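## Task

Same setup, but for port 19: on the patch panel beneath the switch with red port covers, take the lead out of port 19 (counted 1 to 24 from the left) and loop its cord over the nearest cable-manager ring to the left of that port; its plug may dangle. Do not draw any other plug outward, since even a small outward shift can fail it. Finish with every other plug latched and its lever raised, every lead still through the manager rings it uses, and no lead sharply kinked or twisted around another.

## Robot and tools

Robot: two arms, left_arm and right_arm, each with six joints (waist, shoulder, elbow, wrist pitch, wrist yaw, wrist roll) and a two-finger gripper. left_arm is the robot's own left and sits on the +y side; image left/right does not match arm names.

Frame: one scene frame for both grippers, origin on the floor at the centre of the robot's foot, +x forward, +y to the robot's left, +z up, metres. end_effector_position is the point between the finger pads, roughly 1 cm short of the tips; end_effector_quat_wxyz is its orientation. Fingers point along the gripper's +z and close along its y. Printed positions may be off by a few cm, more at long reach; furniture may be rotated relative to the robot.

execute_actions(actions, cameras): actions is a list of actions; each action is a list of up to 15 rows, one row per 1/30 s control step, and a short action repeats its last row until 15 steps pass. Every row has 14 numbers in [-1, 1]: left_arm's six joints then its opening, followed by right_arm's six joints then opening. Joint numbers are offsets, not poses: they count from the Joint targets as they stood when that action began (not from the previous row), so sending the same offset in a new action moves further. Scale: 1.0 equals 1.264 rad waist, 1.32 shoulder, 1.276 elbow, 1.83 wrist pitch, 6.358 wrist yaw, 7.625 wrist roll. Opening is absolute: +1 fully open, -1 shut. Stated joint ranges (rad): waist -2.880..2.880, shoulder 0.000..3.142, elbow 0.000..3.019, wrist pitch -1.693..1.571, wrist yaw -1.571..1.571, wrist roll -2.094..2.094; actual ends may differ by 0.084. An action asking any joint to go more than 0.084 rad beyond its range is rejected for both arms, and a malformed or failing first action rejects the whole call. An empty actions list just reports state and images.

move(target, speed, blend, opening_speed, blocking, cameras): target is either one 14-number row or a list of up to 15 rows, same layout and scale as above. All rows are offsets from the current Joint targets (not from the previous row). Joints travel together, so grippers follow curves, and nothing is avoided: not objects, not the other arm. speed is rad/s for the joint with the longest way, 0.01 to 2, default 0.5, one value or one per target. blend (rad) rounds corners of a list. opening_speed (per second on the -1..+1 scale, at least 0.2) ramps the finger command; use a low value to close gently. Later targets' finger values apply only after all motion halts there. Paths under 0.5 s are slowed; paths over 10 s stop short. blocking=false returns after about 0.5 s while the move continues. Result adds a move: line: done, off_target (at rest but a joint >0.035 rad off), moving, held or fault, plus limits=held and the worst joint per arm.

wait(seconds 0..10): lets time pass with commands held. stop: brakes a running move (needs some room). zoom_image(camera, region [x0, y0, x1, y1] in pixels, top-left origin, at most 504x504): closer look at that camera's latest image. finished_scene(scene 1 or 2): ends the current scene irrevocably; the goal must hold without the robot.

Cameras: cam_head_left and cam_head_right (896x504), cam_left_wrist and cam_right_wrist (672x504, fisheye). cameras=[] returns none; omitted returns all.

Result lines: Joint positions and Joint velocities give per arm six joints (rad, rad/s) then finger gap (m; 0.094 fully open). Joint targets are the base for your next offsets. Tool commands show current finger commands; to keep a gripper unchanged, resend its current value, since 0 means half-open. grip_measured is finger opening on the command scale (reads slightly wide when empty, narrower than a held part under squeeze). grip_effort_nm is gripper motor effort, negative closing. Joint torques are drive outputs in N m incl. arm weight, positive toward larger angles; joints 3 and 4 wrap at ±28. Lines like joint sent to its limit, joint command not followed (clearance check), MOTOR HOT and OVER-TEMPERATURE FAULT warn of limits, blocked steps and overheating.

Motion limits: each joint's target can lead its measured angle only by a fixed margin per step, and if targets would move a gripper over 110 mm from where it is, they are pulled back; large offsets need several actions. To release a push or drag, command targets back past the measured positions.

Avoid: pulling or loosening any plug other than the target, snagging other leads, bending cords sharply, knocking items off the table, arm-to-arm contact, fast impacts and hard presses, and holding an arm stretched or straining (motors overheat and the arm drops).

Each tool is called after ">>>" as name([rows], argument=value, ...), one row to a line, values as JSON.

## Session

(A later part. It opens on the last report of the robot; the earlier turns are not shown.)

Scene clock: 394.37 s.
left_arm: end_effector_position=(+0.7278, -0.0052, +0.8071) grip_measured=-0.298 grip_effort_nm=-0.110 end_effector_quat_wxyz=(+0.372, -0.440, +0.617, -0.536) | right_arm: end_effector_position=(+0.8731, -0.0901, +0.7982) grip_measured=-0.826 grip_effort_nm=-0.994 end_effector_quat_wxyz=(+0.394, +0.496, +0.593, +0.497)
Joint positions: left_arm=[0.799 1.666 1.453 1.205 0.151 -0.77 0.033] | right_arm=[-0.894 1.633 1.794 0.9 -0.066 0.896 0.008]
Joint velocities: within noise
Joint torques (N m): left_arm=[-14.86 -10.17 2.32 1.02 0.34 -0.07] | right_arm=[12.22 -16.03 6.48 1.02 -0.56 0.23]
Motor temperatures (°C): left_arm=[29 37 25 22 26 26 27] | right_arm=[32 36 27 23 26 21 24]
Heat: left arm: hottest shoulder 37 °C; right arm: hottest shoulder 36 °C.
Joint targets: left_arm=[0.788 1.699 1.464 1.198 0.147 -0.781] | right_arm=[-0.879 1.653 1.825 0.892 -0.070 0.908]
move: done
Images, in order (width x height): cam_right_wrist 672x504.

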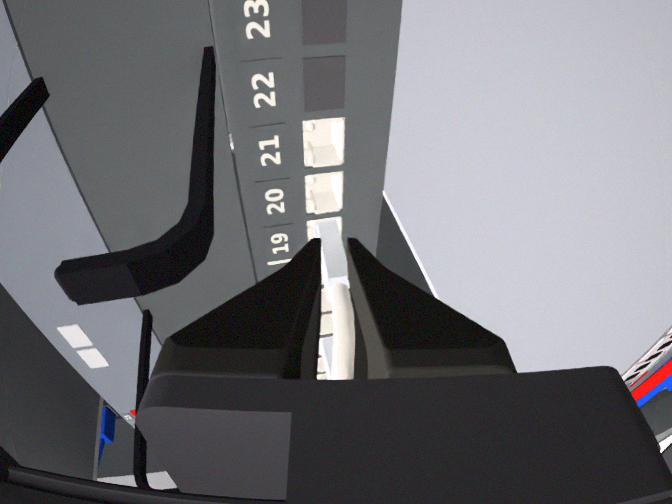

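>>> move(target=[0,0,0,0,0,0,-0.3,-0.004,-0.0553,-0.1607,0.0792,0,0,-0.97], speed=0.12, cameras=["cam_right_wrist", "cam_left_wrist"])

>>> zoom_image(camera="cam_right_wrist", region=[220, 100, 420, 300])

Scene clock: 405.93 s.
left_arm: end_effector_position=(+0.7278, -0.0052, +0.8071) grip_measured=-0.298 grip_effort_nm=-0.115 end_effector_quat_wxyz=(+0.372, -0.440, +0.617, -0.536) | right_arm: end_effector_position=(+0.8648, -0.0898, +0.7969) grip_measured=-0.847 grip_effort_nm=-0.974 end_effector_quat_wxyz=(+0.397, +0.498, +0.591, +0.495)
Joint positions: left_arm=[0.799 1.666 1.453 1.205 0.151 -0.77 0.033] | right_arm=[-0.894 1.631 1.768 0.931 -0.061 0.896 0.007]
Joint velocities: within noise
Joint torques (N m): left_arm=[-14.74 -10.17 2.3 1.02 0.34 -0.08] | right_arm=[11.93 -21.54 -8.31 5.78 -0.75 0.21]
Motor temperatures (°C): left_arm=[29 37 25 22 26 26 27] | right_arm=[32 37 27 23 26 21 24]
Heat: left arm: hottest shoulder 37 °C; right arm: hottest shoulder 37 °C.
Joint targets: left_arm=[0.788 1.699 1.464 1.198 0.147 -0.781] | right_arm=[-0.885 1.580 1.620 1.037 -0.070 0.908]
move: off_target (right_arm); right_arm: the elbow is farthest, 0.148 rad from its target
Images, in order (width x height): cam_left_wrist 672x504, cam_right_wrist 672x504.

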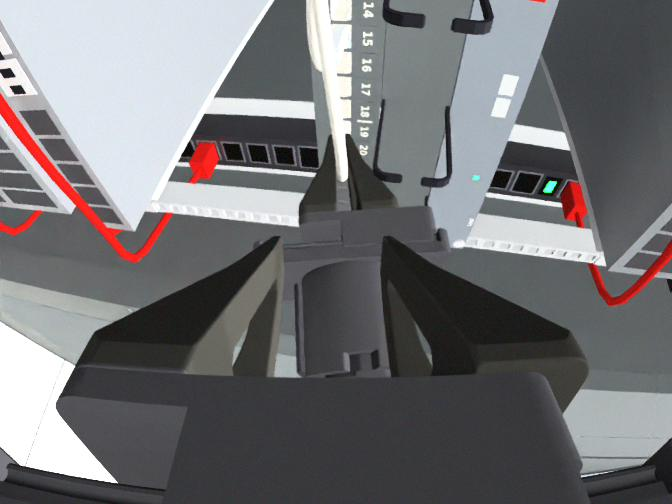

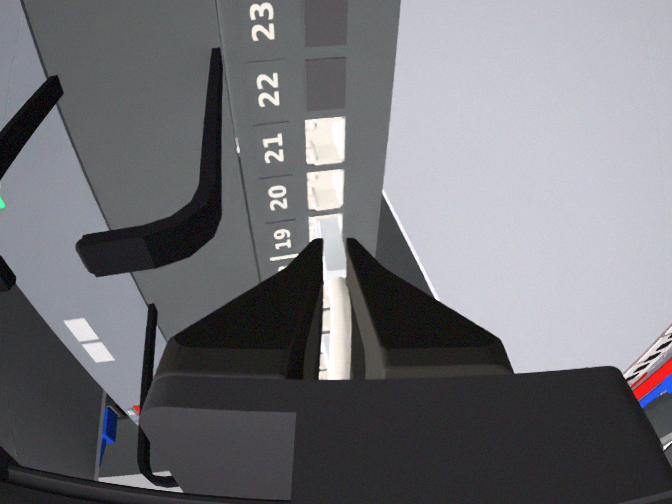

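Scaled by 2.520 from the camera's 672x504 image, which has a finer 960x720 frame.

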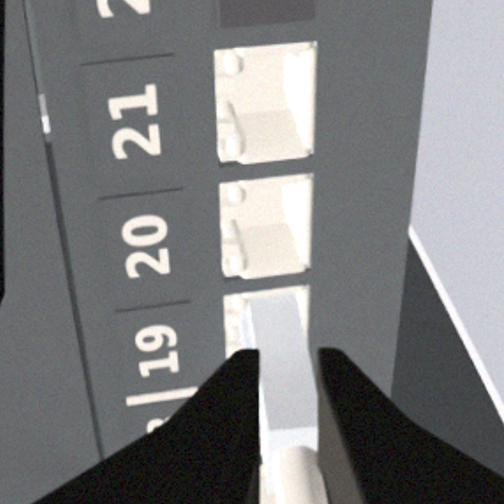

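>>> move([
  [0,0,0,0,0,0,-0.3,0.004,0.0553,0.1607,-0.0792,0,0,-0.97],
  [0,0,0,0,0,0,-0.3,0.004,0.0553,0.1607,-0.0792,0,0,-0.4],
  [0,0,0,0,0,0,-0.3,0.004,0.0598,0.1827,-0.0907,0,0,-0.4],
  [0,0,0,0,0,0,-0.3,0.004,0.0598,0.1827,-0.0907,0,0,-0.97],
], speed=[0.4,0.2,0.1,0.1], opening_speed=0.4, cameras=["cam_right_wrist"])

>>> zoom_image(camera="cam_right_wrist", region=[260, 180, 400, 300])

Scene clock: 431.97 s.
left_arm: end_effector_position=(+0.7278, -0.0052, +0.8071) grip_measured=-0.298 grip_effort_nm=-0.115 end_effector_quat_wxyz=(+0.372, -0.440, +0.617, -0.536) | right_arm: end_effector_position=(+0.8773, -0.0896, +0.7978) grip_measured=-0.812 grip_effort_nm=-0.984 end_effector_quat_wxyz=(+0.391, +0.498, +0.593, +0.498)
Joint positions: left_arm=[0.799 1.666 1.453 1.205 0.151 -0.77 0.033] | right_arm=[-0.894 1.637 1.811 0.882 -0.068 0.903 0.009]
Joint velocities: within noise
Joint torques (N m): left_arm=[-14.68 -10.29 2.32 1.03 0.35 -0.07] | right_arm=[12.4 -15.91 7.57 0.92 -0.5 0.16]
Motor temperatures (°C): left_arm=[29 36 25 22 26 26 27] | right_arm=[32 38 29 24 26 21 25]
Heat: left arm: hottest shoulder 36 °C; right arm: hottest shoulder 38 °C.
Joint targets: left_arm=[0.788 1.699 1.464 1.198 0.147 -0.781] | right_arm=[-0.879 1.659 1.853 0.871 -0.070 0.908]
move: off_target (right_arm); target 2's new numbers were sent with right_arm's elbow 0.044 rad from that target; target 4's new numbers were sent with right_arm's elbow 0.047 rad from that target; right_arm: the elbow is farthest, 0.042 rad from its target
Images, in order (width x height): cam_right_wrist 672x504.

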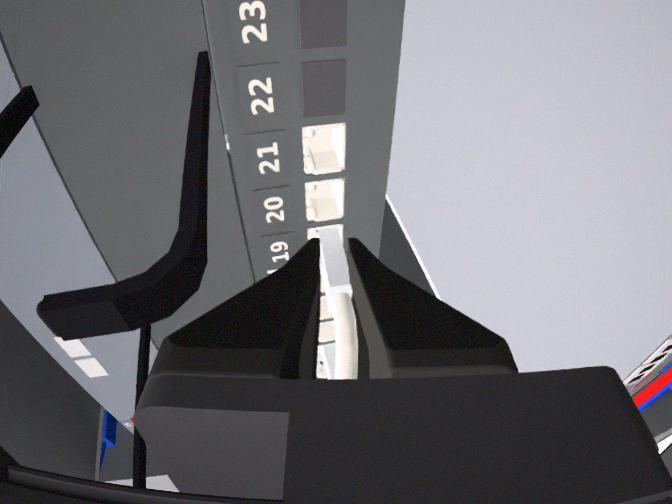

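Scaled by 3.600 from the camera's 672x504 image, which has a finer 960x720 frame.

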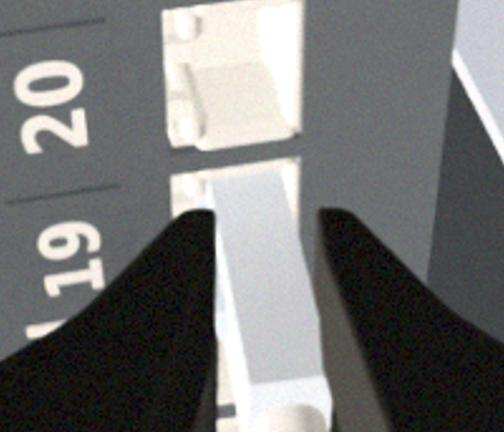

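>>> move(target=[0,0,0,0,0,0,-0.3,-0.0047,-0.0568,-0.1693,0.0809,0,0,-0.97], speed=0.12, cameras=["cam_right_wrist"])

>>> zoom_image(camera="cam_right_wrist", region=[260, 180, 400, 300])

Scene clock: 443.43 s.
left_arm: end_effector_position=(+0.7278, -0.0052, +0.8071) grip_measured=-0.298 grip_effort_nm=-0.110 end_effector_quat_wxyz=(+0.372, -0.440, +0.617, -0.536) | right_arm: end_effector_position=(+0.8717, -0.0882, +0.7961) grip_measured=-0.827 grip_effort_nm=-0.994 end_effector_quat_wxyz=(+0.392, +0.497, +0.593, +0.497)
Joint positions: left_arm=[0.799 1.666 1.453 1.205 0.151 -0.77 0.033] | right_arm=[-0.894 1.637 1.795 0.899 -0.067 0.898 0.008]
Joint velocities: within noise
Joint torques (N m): left_arm=[-14.56 -10.23 2.33 1.05 0.34 -0.07] | right_arm=[12.1 -21.89 -8.92 6.45 -0.53 0.19]
Motor temperatures (°C): left_arm=[29 36 25 22 26 26 27] | right_arm=[32 39 28 23 26 21 25]
Heat: left arm: hottest shoulder 36 °C; right arm: hottest shoulder 39 °C.
Joint targets: left_arm=[0.788 1.699 1.464 1.198 0.147 -0.781] | right_arm=[-0.885 1.584 1.637 1.019 -0.070 0.908]
move: off_target (right_arm); right_arm: the elbow is farthest, 0.158 rad from its target
Images, in order (width x height): cam_right_wrist 672x504.

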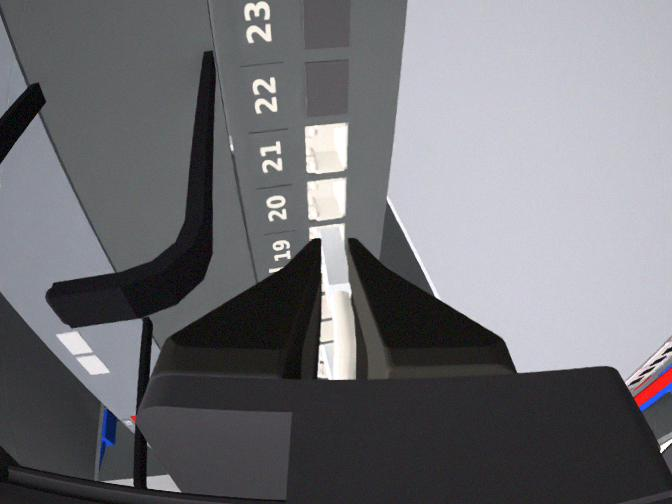

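Scaled by 3.600 from the camera's 672x504 image, which has a finer 960x720 frame.

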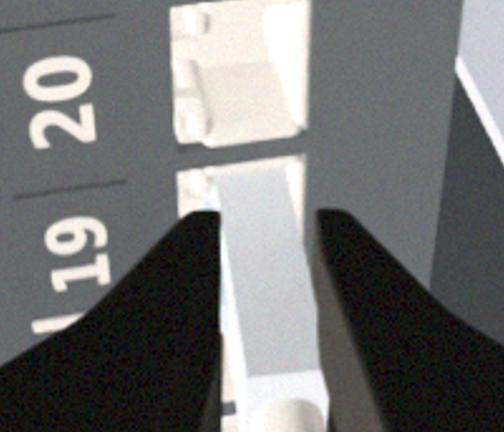

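>>> move([
  [0,0,0,0,0,0,-0.3,0.0047,0.0568,0.1434,-0.0678,0,0,-0.97],
  [0,0,0,0,0,0,-0.3,0.0047,0.0568,0.1434,-0.0678,0,0,-0.25],
  [0,0,0,0,0,0,-0.3,0.0047,0.03,0.06,-0.01,0,0,-0.25],
  [0,0,0,0,0,0,-0.3,-0.0316,0.1485,0.185,0.1044,-0.0061,0.0041,-0.25],
], speed=[0.5,0.2,0.2,0.2], opening_speed=0.6, cameras=["cam_right_wrist"])

>>> zoom_image(camera="cam_right_wrist", region=[240, 160, 420, 300])

Scene clock: 485.47 s.
left_arm: end_effector_position=(+0.7278, -0.0052, +0.8071) grip_measured=-0.298 grip_effort_nm=-0.115 end_effector_quat_wxyz=(+0.372, -0.440, +0.617, -0.536) | right_arm: end_effector_position=(+0.8503, -0.0850, +0.7930) grip_measured=-0.251 grip_effort_nm=0.105 end_effector_quat_wxyz=(+0.469, +0.482, +0.522, +0.525)
Joint positions: left_arm=[0.799 1.666 1.453 1.205 0.151 -0.77 0.033] | right_arm=[-0.905 1.761 1.844 1.192 -0.106 0.925 0.035]
Joint velocities: within noise
Joint torques (N m): left_arm=[-14.86 -10.23 2.35 1.05 0.34 -0.07] | right_arm=[10.4 -15.44 5.82 2.1 -0.51 0.22]
Motor temperatures (°C): left_arm=[29 36 25 22 26 26 27] | right_arm=[32 42 30 25 26 21 25]
Heat: left arm: hottest shoulder 36 °C; right arm: hottest shoulder 42 °C.
Joint targets: left_arm=[0.788 1.699 1.464 1.198 0.147 -0.781] | right_arm=[-0.925 1.780 1.873 1.210 -0.109 0.939]
move: done
Images, in order (width x height): cam_right_wrist 672x504.

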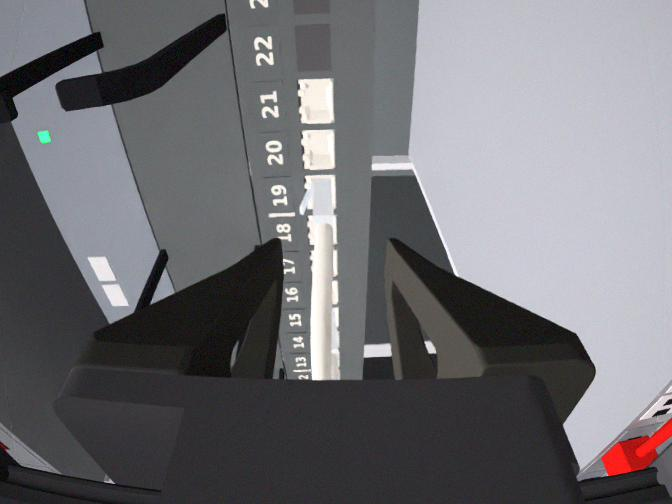

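Scaled by 2.800 from the camera's 672x504 image, which has a finer 960x720 frame.

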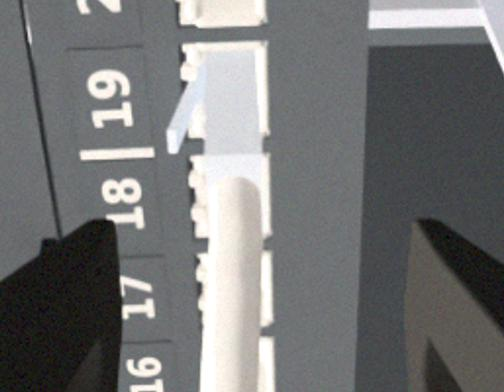

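>>> move(target=[0,0,0,0,0,0,-0.3,-0.0024,0.0015,0.0494,-0.0486,0,0,-0.3], speed=0.1, cameras=["cam_right_wrist"])

>>> zoom_image(camera="cam_right_wrist", region=[240, 160, 420, 300])

Scene clock: 511.07 s.
left_arm: end_effector_position=(+0.7278, -0.0052, +0.8071) grip_measured=-0.298 grip_effort_nm=-0.110 end_effector_quat_wxyz=(+0.372, -0.440, +0.617, -0.536) | right_arm: end_effector_position=(+0.8723, -0.0929, +0.7975) grip_measured=-0.299 grip_effort_nm=-0.037 end_effector_quat_wxyz=(+0.471, +0.481, +0.521, +0.524)
Joint positions: left_arm=[0.799 1.666 1.453 1.205 0.151 -0.77 0.033] | right_arm=[-0.91 1.761 1.906 1.134 -0.106 0.928 0.033]
Joint velocities: within noise
Joint torques (N m): left_arm=[-14.8 -10.4 2.28 1.05 0.35 -0.07] | right_arm=[10.64 -15.97 6.34 0.87 -0.5 0.22]
Motor temperatures (°C): left_arm=[29 36 25 22 26 26 27] | right_arm=[31 38 29 24 26 21 24]
Heat: left arm: hottest shoulder 36 °C; right arm: hottest shoulder 38 °C.
Joint targets: left_arm=[0.788 1.699 1.464 1.198 0.147 -0.781] | right_arm=[-0.928 1.782 1.936 1.121 -0.109 0.939]
move: done
Images, in order (width x height): cam_right_wrist 672x504.

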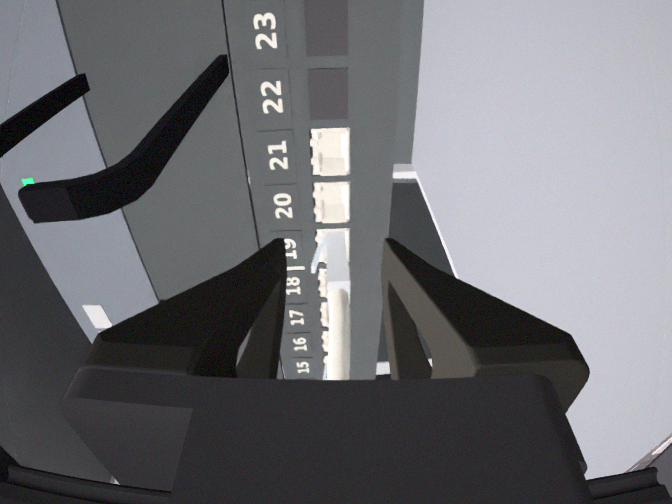

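Scaled by 2.800 from the camera's 672x504 image, which has a finer 960x720 frame.

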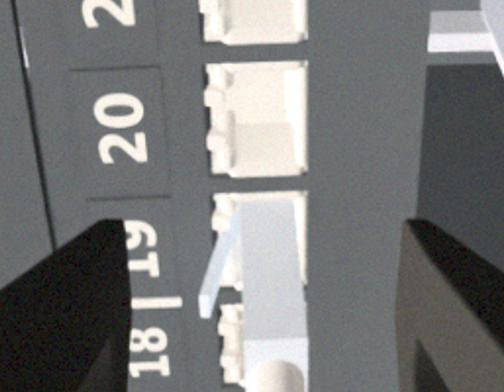

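>>> move(target=[0,0,0,0,0,0,-0.3,0,0,0,0,0,0,-0.97], opening_speed=0.3, cameras=[])

>>> move(target=[0,0,0,0,0,0,-0.3,-0.002,-0.03,-0.085,0.045,0,0,-0.97], speed=0.12, cameras=["cam_right_wrist", "cam_left_wrist"])

>>> zoom_image(camera="cam_right_wrist", region=[240, 160, 420, 300])

Scene clock: 520.20 s.
left_arm: end_effector_position=(+0.7278, -0.0052, +0.8071) grip_measured=-0.298 grip_effort_nm=-0.115 end_effector_quat_wxyz=(+0.372, -0.440, +0.617, -0.536) | right_arm: end_effector_position=(+0.8722, -0.0922, +0.7969) grip_measured=-0.862 grip_effort_nm=-0.989 end_effector_quat_wxyz=(+0.469, +0.481, +0.523, +0.525)
Joint positions: left_arm=[0.799 1.666 1.453 1.205 0.151 -0.77 0.033] | right_arm=[-0.91 1.761 1.906 1.13 -0.109 0.929 0.006]
Joint velocities: within noise
Joint torques (N m): left_arm=[-14.68 -10.34 2.37 1.01 0.34 -0.08] | right_arm=[10.64 -15.79 6.41 1.01 -0.41 0.19]
Motor temperatures (°C): left_arm=[29 36 25 22 26 26 27] | right_arm=[31 37 28 24 26 21 24]
Heat: left arm: hottest shoulder 36 °C; right arm: hottest shoulder 37 °C.
Joint targets: left_arm=[0.788 1.699 1.464 1.198 0.147 -0.781] | right_arm=[-0.928 1.782 1.936 1.121 -0.109 0.939]
move: done
No camera images: "cameras" was empty.

Scene clock: 521.57 s.
left_arm: end_effector_position=(+0.7278, -0.0052, +0.8071) grip_measured=-0.298 grip_effort_nm=-0.115 end_effector_quat_wxyz=(+0.372, -0.440, +0.617, -0.536) | right_arm: end_effector_position=(+0.8484, -0.0865, +0.7893) grip_measured=-0.863 grip_effort_nm=-0.994 end_effector_quat_wxyz=(+0.466, +0.482, +0.526, +0.524)
Joint positions: left_arm=[0.799 1.666 1.453 1.205 0.151 -0.77 0.033] | right_arm=[-0.912 1.757 1.836 1.186 -0.108 0.929 0.006]
Joint velocities: within noise
Joint torques (N m): left_arm=[-14.92 -10.29 2.35 1.01 0.36 -0.08] | right_arm=[10.52 -18.26 2.71 2.14 -0.4 0.19]
Motor temperatures (°C): left_arm=[29 36 25 22 26 26 27] | right_arm=[31 37 28 24 26 21 24]
Heat: left arm: hottest shoulder 36 °C; right arm: hottest shoulder 37 °C.
Joint targets: left_arm=[0.788 1.699 1.464 1.198 0.147 -0.781] | right_arm=[-0.931 1.742 1.828 1.203 -0.109 0.939]
move: done
Images, in order (width x height): cam_left_wrist 672x504, cam_right_wrist 672x504.

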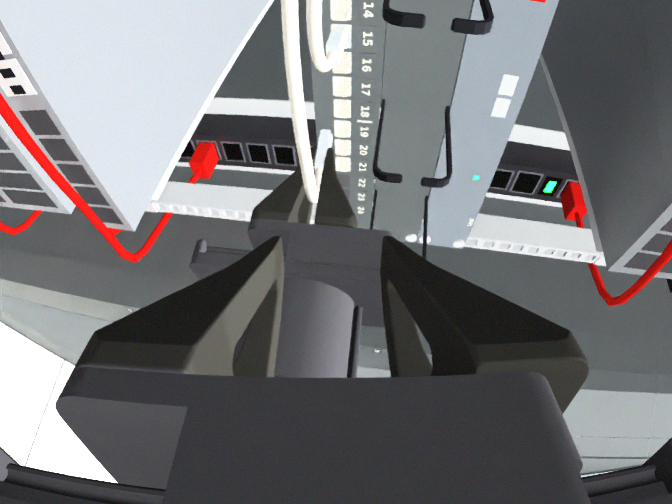

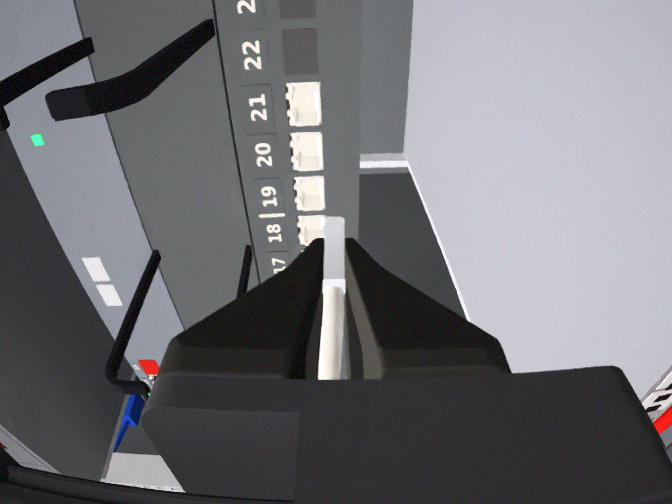

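Scaled by 2.800 from the camera's 672x504 image, which has a finer 960x720 frame.

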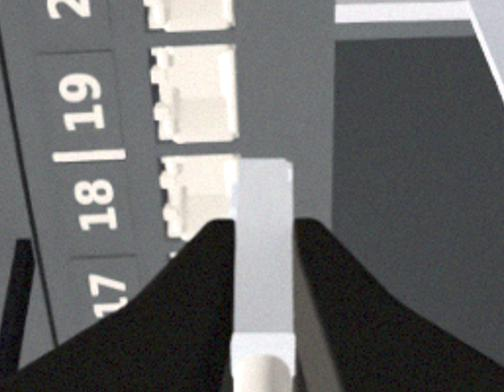

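>>> move(target=[0,0,0,0,0,0,-0.3,0.0483,-0.1098,-0.2476,0.1016,0,0,-0.97], speed=0.2)

Scene clock: 581.37 s.
left_arm: end_effector_position=(+0.7278, -0.0052, +0.8071) grip_measured=-0.298 grip_effort_nm=-0.110 end_effector_quat_wxyz=(+0.372, -0.440, +0.617, -0.536) | right_arm: end_effector_position=(+0.7843, -0.0950, +0.8286) grip_measured=-0.863 grip_effort_nm=-0.994 end_effector_quat_wxyz=(+0.459, +0.485, +0.520, +0.533)
Joint positions: left_arm=[0.799 1.666 1.453 1.205 0.151 -0.77 0.033] | right_arm=[-0.886 1.624 1.521 1.368 -0.108 0.929 0.006]
Joint velocities: within noise
Joint torques (N m): left_arm=[-14.8 -10.23 2.3 1.07 0.35 -0.07] | right_arm=[12.22 -17.55 1.47 2.39 -0.43 0.2]
Motor temperatures (°C): left_arm=[29 36 25 22 26 26 27] | right_arm=[31 37 26 23 26 21 26]
Heat: left arm: hottest shoulder 36 °C; right arm: hottest shoulder 37 °C.
Joint targets: left_arm=[0.788 1.699 1.464 1.198 0.147 -0.781] | right_arm=[-0.870 1.597 1.512 1.389 -0.109 0.939]
move: done

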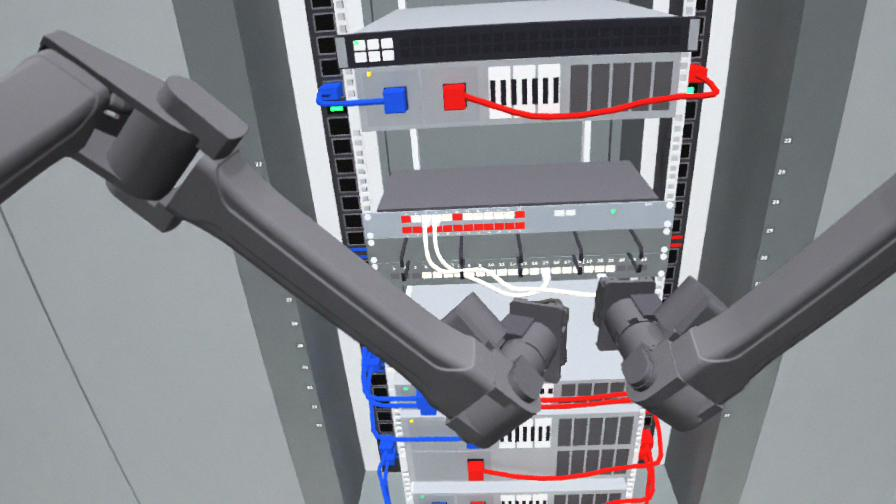

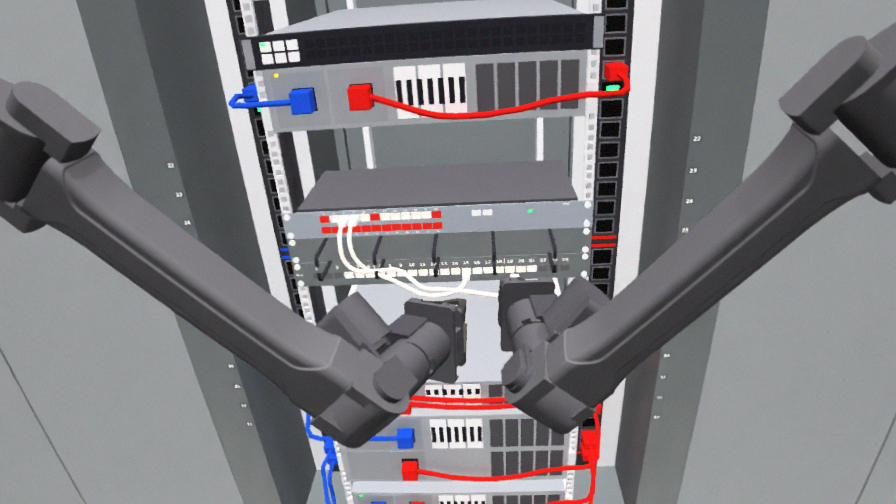

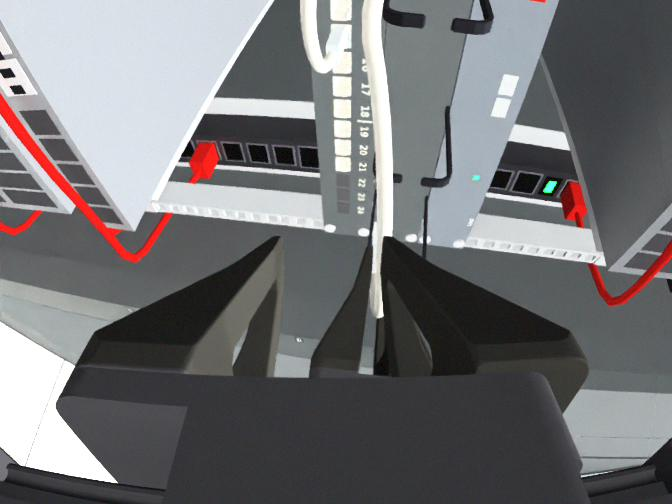

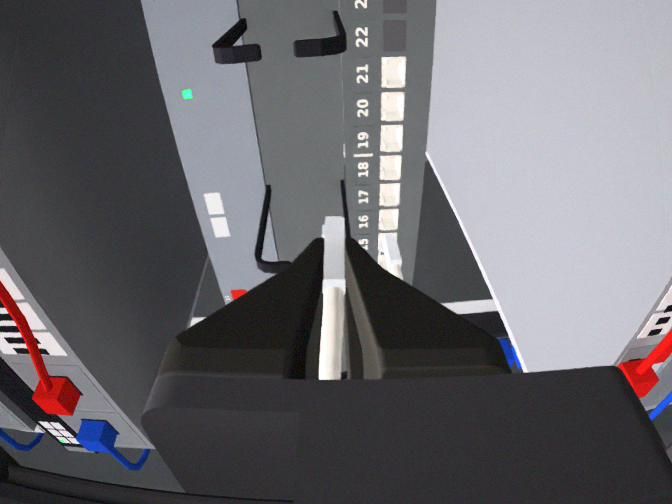

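>>> move(target=[-0.024,0.026,0.12,-0.045,0.0071,0.0058,-0.3,0,0,0,0,0,0,-0.97], speed=0.2, cameras=["cam_left_wrist"])

>>> zoom_image(camera="cam_left_wrist", region=[250, 60, 450, 320])

Scene clock: 606.27 s.
left_arm: end_effector_position=(+0.7731, -0.0209, +0.8225) grip_measured=-0.298 grip_effort_nm=-0.115 end_effector_quat_wxyz=(+0.385, -0.424, +0.602, -0.556) | right_arm: end_effector_position=(+0.7841, -0.0950, +0.8286) grip_measured=-0.863 grip_effort_nm=-0.999 end_effector_quat_wxyz=(+0.459, +0.485, +0.520, +0.533)
Joint positions: left_arm=[0.774 1.699 1.601 1.124 0.189 -0.75 0.033] | right_arm=[-0.886 1.624 1.52 1.368 -0.108 0.929 0.006]
Joint velocities: within noise
Joint torques (N m): left_arm=[-16.03 -10.99 3.4 0.92 0.63 0.15] | right_arm=[12.4 -17.26 1.39 2.26 -0.44 0.18]
Motor temperatures (°C): left_arm=[29 36 25 22 26 26 27] | right_arm=[31 38 26 23 26 21 26]
Heat: left arm: hottest shoulder 36 °C; right arm: hottest shoulder 38 °C.
Joint targets: left_arm=[0.757 1.733 1.617 1.115 0.192 -0.737] | right_arm=[-0.870 1.597 1.512 1.389 -0.109 0.939]
move: done
Images, in order (width x height): cam_left_wrist 672x504.

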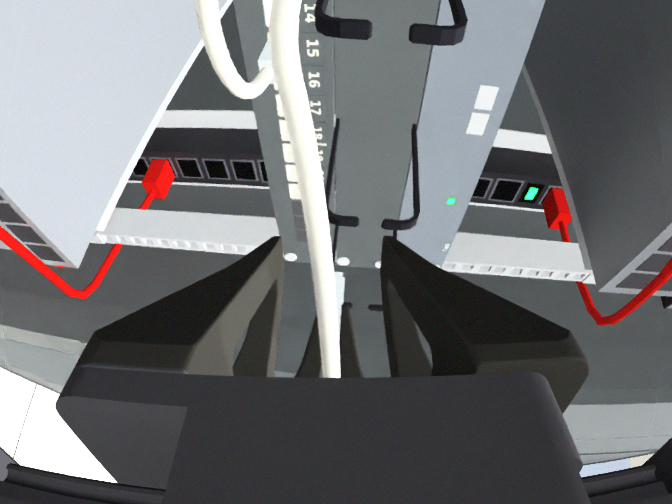

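Scaled by 1.938 from the camera's 672x504 image, which has a finer 960x720 frame.

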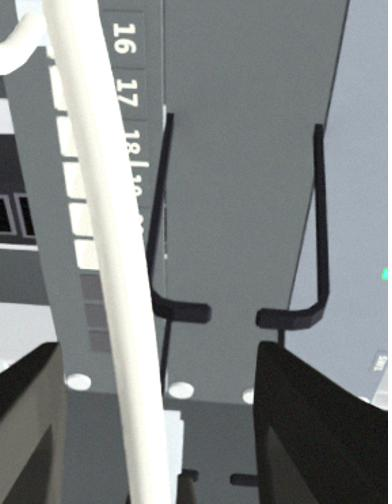

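>>> move([
  [0.008,0.0368,0.1074,-0.0483,0,0,-0.3,0,0,0,0,0,0,-0.97],
  [0.008,0.0368,0.1074,-0.0483,0,0,-0.97,0,0,0,0,0,0,-0.97],
], speed=0.15, opening_speed=0.4, cameras=["cam_left_wrist", "cam_head_left"])

>>> zoom_image(camera="cam_left_wrist", region=[250, 60, 450, 320])

Scene clock: 634.97 s.
left_arm: end_effector_position=(+0.8040, -0.0300, +0.8137) grip_measured=-0.962 grip_effort_nm=-0.379 end_effector_quat_wxyz=(+0.385, -0.423, +0.602, -0.557) | right_arm: end_effector_position=(+0.7841, -0.0950, +0.8286) grip_measured=-0.863 grip_effort_nm=-0.999 end_effector_quat_wxyz=(+0.459, +0.485, +0.520, +0.533)
Joint positions: left_arm=[0.774 1.747 1.736 1.035 0.191 -0.748 0.002] | right_arm=[-0.886 1.624 1.52 1.368 -0.108 0.929 0.006]
Joint velocities: within noise
Joint torques (N m): left_arm=[-15.68 -11.16 4.08 1.01 0.56 0.12] | right_arm=[12.51 -17.49 1.4 2.39 -0.44 0.19]
Motor temperatures (°C): left_arm=[30 36 25 22 27 26 27] | right_arm=[31 38 25 23 26 21 26]
Heat: left arm: hottest shoulder 36 °C; right arm: hottest shoulder 38 °C.
Joint targets: left_arm=[0.767 1.782 1.754 1.027 0.192 -0.737] | right_arm=[-0.870 1.597 1.512 1.389 -0.109 0.939]
move: done; target 2's new numbers were sent with left_arm's shoulder 0.036 rad from that target
Images, in order (width x height): cam_head_left 896x504, cam_left_wrist 672x504.

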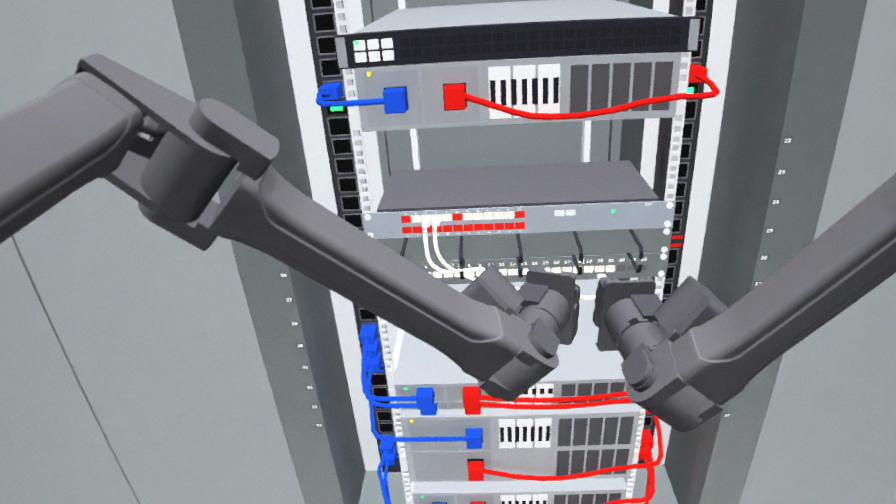

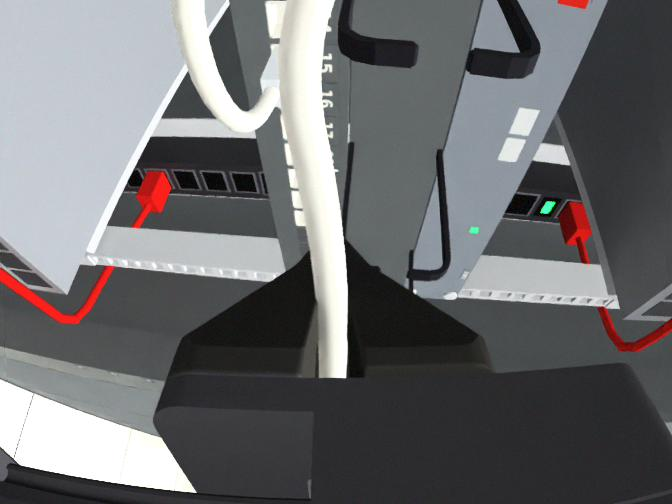

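Scaled by 1.938 from the camera's 672x504 image, which has a finer 960x720 frame.

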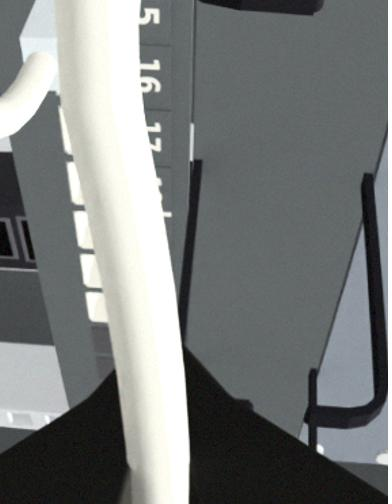

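>>> move([
  [0,0,0,0,0,0,-0.3,0,0,0,0,0,0,-0.97],
  [0,-0.0606,-0.1324,0.0716,0,0,-0.3,0,0,0,0,0,0,-0.97],
], speed=0.2, opening_speed=0.5, cameras=["cam_left_wrist"])

Scene clock: 655.87 s.
left_arm: end_effector_position=(+0.7646, -0.0253, +0.8187) grip_measured=-0.302 grip_effort_nm=0.051 end_effector_quat_wxyz=(+0.386, -0.423, +0.602, -0.557) | right_arm: end_effector_position=(+0.7841, -0.0950, +0.8286) grip_measured=-0.863 grip_effort_nm=-0.999 end_effector_quat_wxyz=(+0.459, +0.485, +0.520, +0.533)
Joint positions: left_arm=[0.774 1.712 1.593 1.146 0.191 -0.748 0.033] | right_arm=[-0.886 1.624 1.52 1.368 -0.108 0.929 0.006]
Joint velocities: within noise
Joint torques (N m): left_arm=[-15.21 -13.74 1.48 1.81 0.56 0.12] | right_arm=[12.51 -17.55 1.47 2.21 -0.44 0.2]
Motor temperatures (°C): left_arm=[30 36 26 22 27 26 27] | right_arm=[31 38 25 23 26 21 27]
Heat: left arm: hottest shoulder 36 °C; right arm: hottest shoulder 38 °C.
Joint targets: left_arm=[0.767 1.702 1.585 1.158 0.192 -0.737] | right_arm=[-0.870 1.597 1.512 1.389 -0.109 0.939]
move: done
Images, in order (width x height): cam_left_wrist 672x504.

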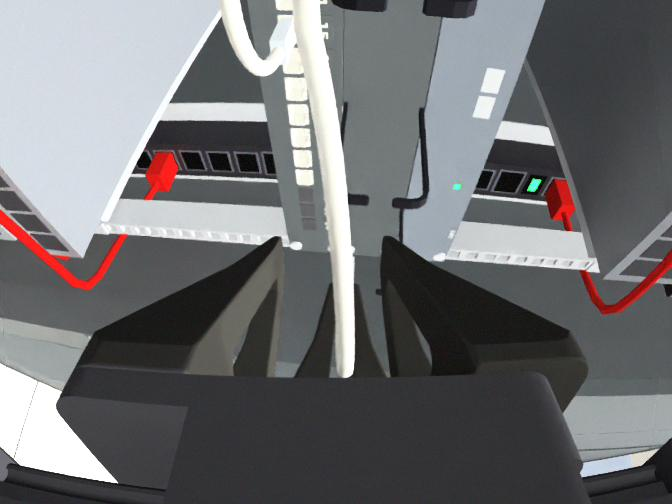

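>>> move(target=[0,0,0,0,0,0,-0.97,0,0,0,0,0,0,-0.97], opening_speed=0.4, cameras=["cam_left_wrist"])

>>> zoom_image(camera="cam_left_wrist", region=[250, 120, 450, 380])

Scene clock: 665.73 s.
left_arm: end_effector_position=(+0.7646, -0.0252, +0.8189) grip_measured=-0.899 grip_effort_nm=-1.033 end_effector_quat_wxyz=(+0.386, -0.423, +0.601, -0.557) | right_arm: end_effector_position=(+0.7841, -0.0950, +0.8286) grip_measured=-0.863 grip_effort_nm=-0.994 end_effector_quat_wxyz=(+0.459, +0.485, +0.520, +0.533)
Joint positions: left_arm=[0.774 1.712 1.593 1.148 0.191 -0.748 0.005] | right_arm=[-0.886 1.624 1.52 1.368 -0.108 0.929 0.006]
Joint velocities: within noise
Joint torques (N m): left_arm=[-15.15 -13.68 1.48 1.7 0.56 0.11] | right_arm=[12.16 -17.44 1.43 2.26 -0.43 0.2]
Motor temperatures (°C): left_arm=[30 37 26 22 27 26 27] | right_arm=[31 38 25 23 26 21 27]
Heat: left arm: hottest shoulder 37 °C; right arm: hottest shoulder 38 °C.
Joint targets: left_arm=[0.767 1.702 1.585 1.158 0.192 -0.737] | right_arm=[-0.870 1.597 1.512 1.389 -0.109 0.939]
move: done
Images, in order (width x height): cam_left_wrist 672x504.

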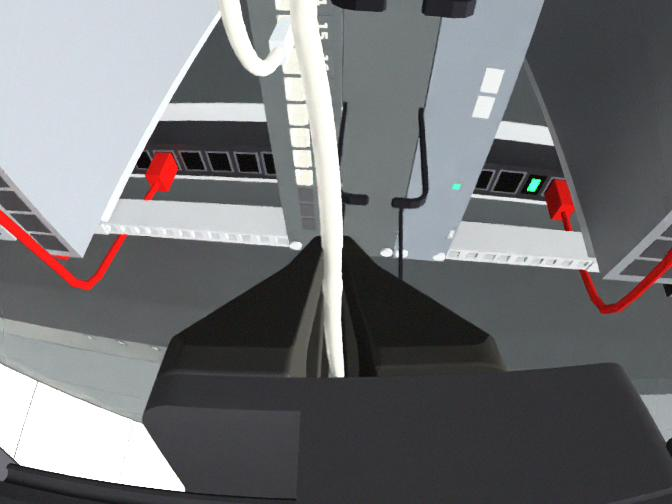

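Scaled by 1.938 from the camera's 672x504 image, which has a finer 960x720 frame.

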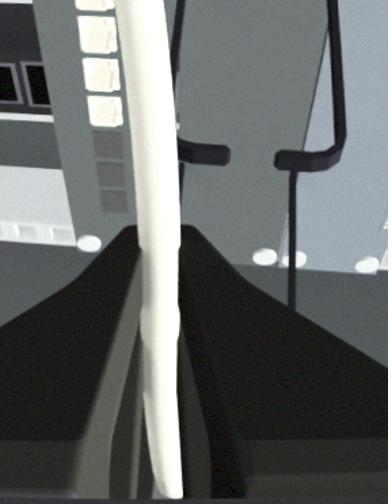

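>>> move([
  [0,0,0,0,0,0,-0.97,0,0,0,0,0,0,-0.5],
  [0,0,0,0,0,0,-0.97,0,-0.0104,-0.1146,0.0725,0,0,-0.5],
], speed=0.15, opening_speed=0.25, cameras=["cam_left_wrist", "cam_right_wrist"])

Scene clock: 701.57 s.
left_arm: end_effector_position=(+0.7656, -0.0240, +0.8200) grip_measured=-0.900 grip_effort_nm=-1.062 end_effector_quat_wxyz=(+0.388, -0.423, +0.600, -0.557) | right_arm: end_effector_position=(+0.7345, -0.0967, +0.8331) grip_measured=-0.501 grip_effort_nm=0.105 end_effector_quat_wxyz=(+0.461, +0.485, +0.518, +0.533)
Joint positions: left_arm=[0.774 1.71 1.593 1.149 0.191 -0.748 0.005] | right_arm=[-0.886 1.608 1.374 1.504 -0.108 0.929 0.023]
Joint velocities: within noise
Joint torques (N m): left_arm=[-15.21 -13.63 1.54 1.69 0.53 0.11] | right_arm=[11.87 -15.79 0.55 2.18 -0.42 0.2]
Motor temperatures (°C): left_arm=[30 38 25 22 27 26 29] | right_arm=[32 39 25 23 26 21 27]
Heat: left arm: hottest shoulder 38 °C; right arm: hottest shoulder 39 °C.
Joint targets: left_arm=[0.767 1.702 1.585 1.158 0.192 -0.737] | right_arm=[-0.870 1.584 1.366 1.522 -0.109 0.939]
move: done
Images, in order (width x height): cam_left_wrist 672x504, cam_right_wrist 672x504.

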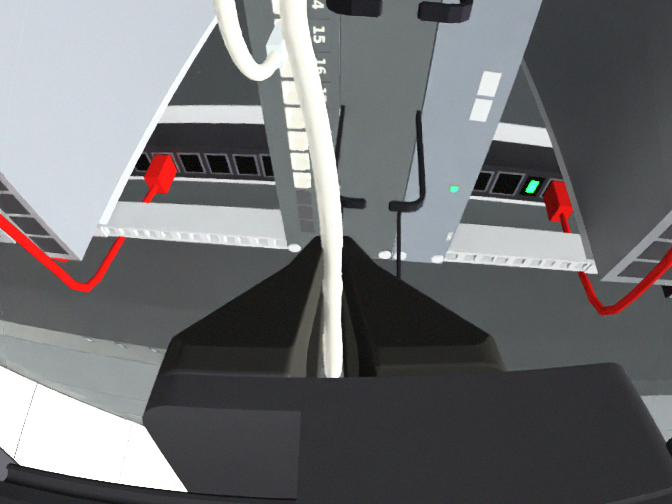

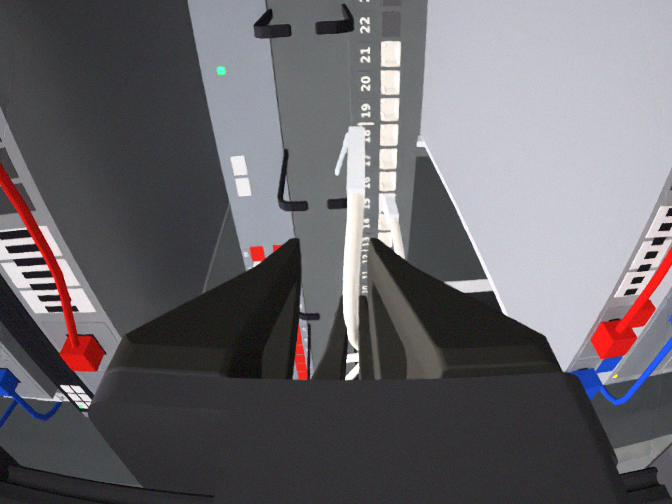

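>>> move(target=[-0.0277,-0.0167,0.0698,-0.0552,-0.0017,0,-0.97,0,0,0,0,0,0,-0.5], speed=0.15, cameras=["cam_left_wrist", "cam_right_wrist"])

>>> zoom_image(camera="cam_right_wrist", region=[240, 60, 440, 320])

Scene clock: 751.40 s.
left_arm: end_effector_position=(+0.7957, -0.0278, +0.8390) grip_measured=-0.900 grip_effort_nm=-1.062 end_effector_quat_wxyz=(+0.380, -0.427, +0.595, -0.564) | right_arm: end_effector_position=(+0.7347, -0.0969, +0.8334) grip_measured=-0.501 grip_effort_nm=0.105 end_effector_quat_wxyz=(+0.462, +0.485, +0.518, +0.533)
Joint positions: left_arm=[0.747 1.693 1.656 1.064 0.186 -0.748 0.005] | right_arm=[-0.886 1.608 1.374 1.505 -0.108 0.929 0.023]
Joint velocities: within noise
Joint torques (N m): left_arm=[-16.09 -14.04 3.97 1.02 0.35 0.12] | right_arm=[11.75 -15.91 0.65 2.15 -0.42 0.19]
Motor temperatures (°C): left_arm=[30 36 25 22 27 26 30] | right_arm=[31 36 25 23 26 21 25]
Heat: left arm: hottest shoulder 36 °C; right arm: hottest shoulder 36 °C.
Joint targets: left_arm=[0.732 1.680 1.674 1.057 0.181 -0.737] | right_arm=[-0.870 1.584 1.366 1.522 -0.109 0.939]
move: done
Images, in order (width x height): cam_left_wrist 672x504, cam_right_wrist 672x504.

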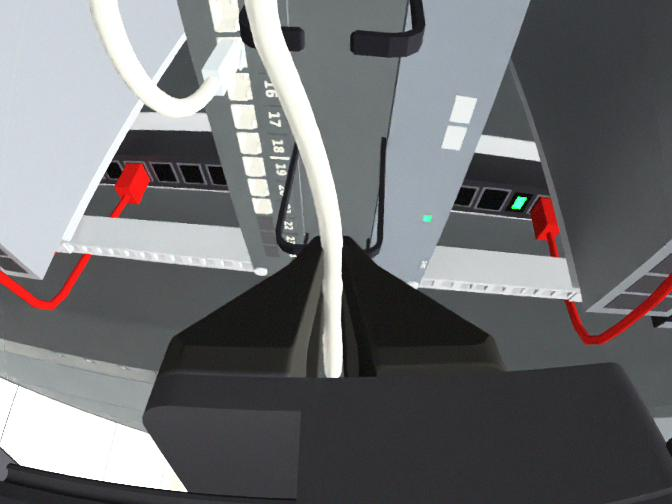

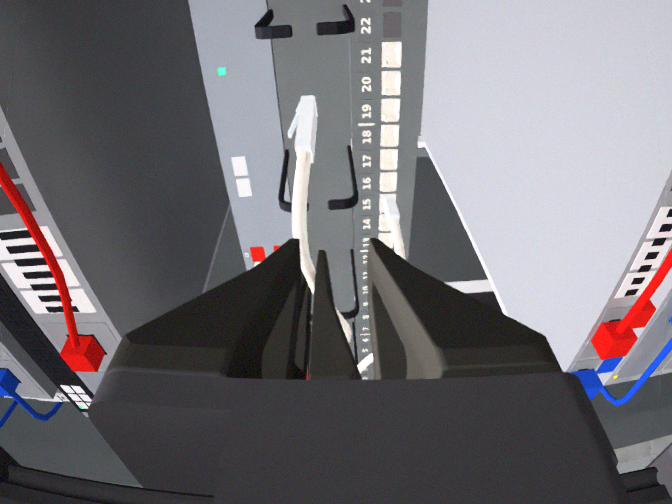

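Scaled by 1.938 from the camera's 672x504 image, which has a finer 960x720 frame.

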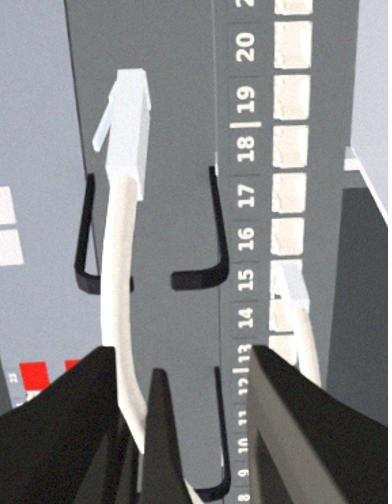

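>>> move([
  [0.038,0.042,0.0125,0,0,0,-0.97,0,0,0,0,0,0,-0.5],
  [0.038,0.058,0.08,-0.04,0,0,-0.97,0,0,0,0,0,0,-0.5],
], speed=0.1, cameras=["cam_left_wrist", "cam_right_wrist"])

>>> zoom_image(camera="cam_right_wrist", region=[240, 60, 440, 320])

Scene clock: 780.23 s.
left_arm: end_effector_position=(+0.8176, -0.0338, +0.8327) grip_measured=-0.900 grip_effort_nm=-1.057 end_effector_quat_wxyz=(+0.377, -0.428, +0.598, -0.564) | right_arm: end_effector_position=(+0.7347, -0.0969, +0.8334) grip_measured=-0.501 grip_effort_nm=0.105 end_effector_quat_wxyz=(+0.462, +0.485, +0.518, +0.533)
Joint positions: left_arm=[0.748 1.725 1.75 0.993 0.185 -0.748 0.005] | right_arm=[-0.886 1.608 1.374 1.505 -0.108 0.929 0.023]
Joint velocities: within noise
Joint torques (N m): left_arm=[-12.28 -11.11 4.85 0.92 0.43 0.12] | right_arm=[11.87 -15.91 0.59 2.13 -0.43 0.2]
Motor temperatures (°C): left_arm=[30 38 26 22 27 26 30] | right_arm=[31 36 25 23 26 21 25]
Heat: left arm: hottest shoulder 38 °C; right arm: hottest shoulder 36 °C.
Joint targets: left_arm=[0.781 1.756 1.776 0.984 0.181 -0.737] | right_arm=[-0.870 1.584 1.366 1.522 -0.109 0.939]
move: done
Images, in order (width x height): cam_left_wrist 672x504, cam_right_wrist 672x504.

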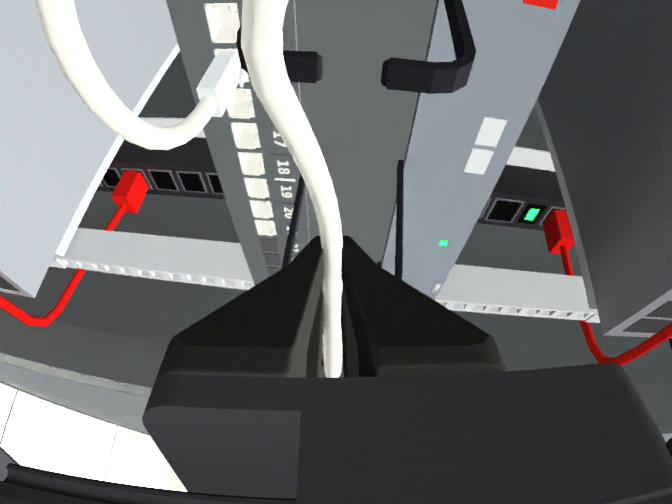

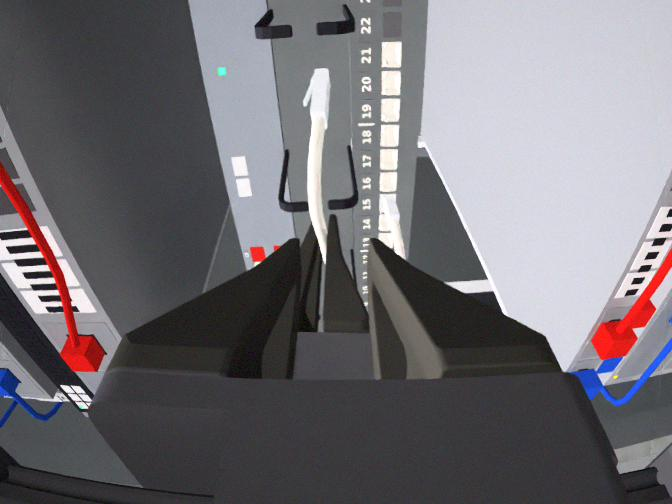

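Scaled by 1.938 from the camera's 672x504 image, which has a finer 960x720 frame.

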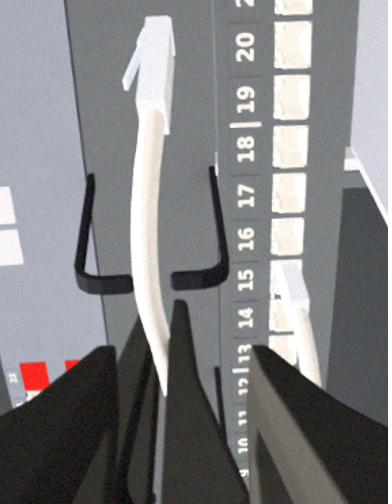

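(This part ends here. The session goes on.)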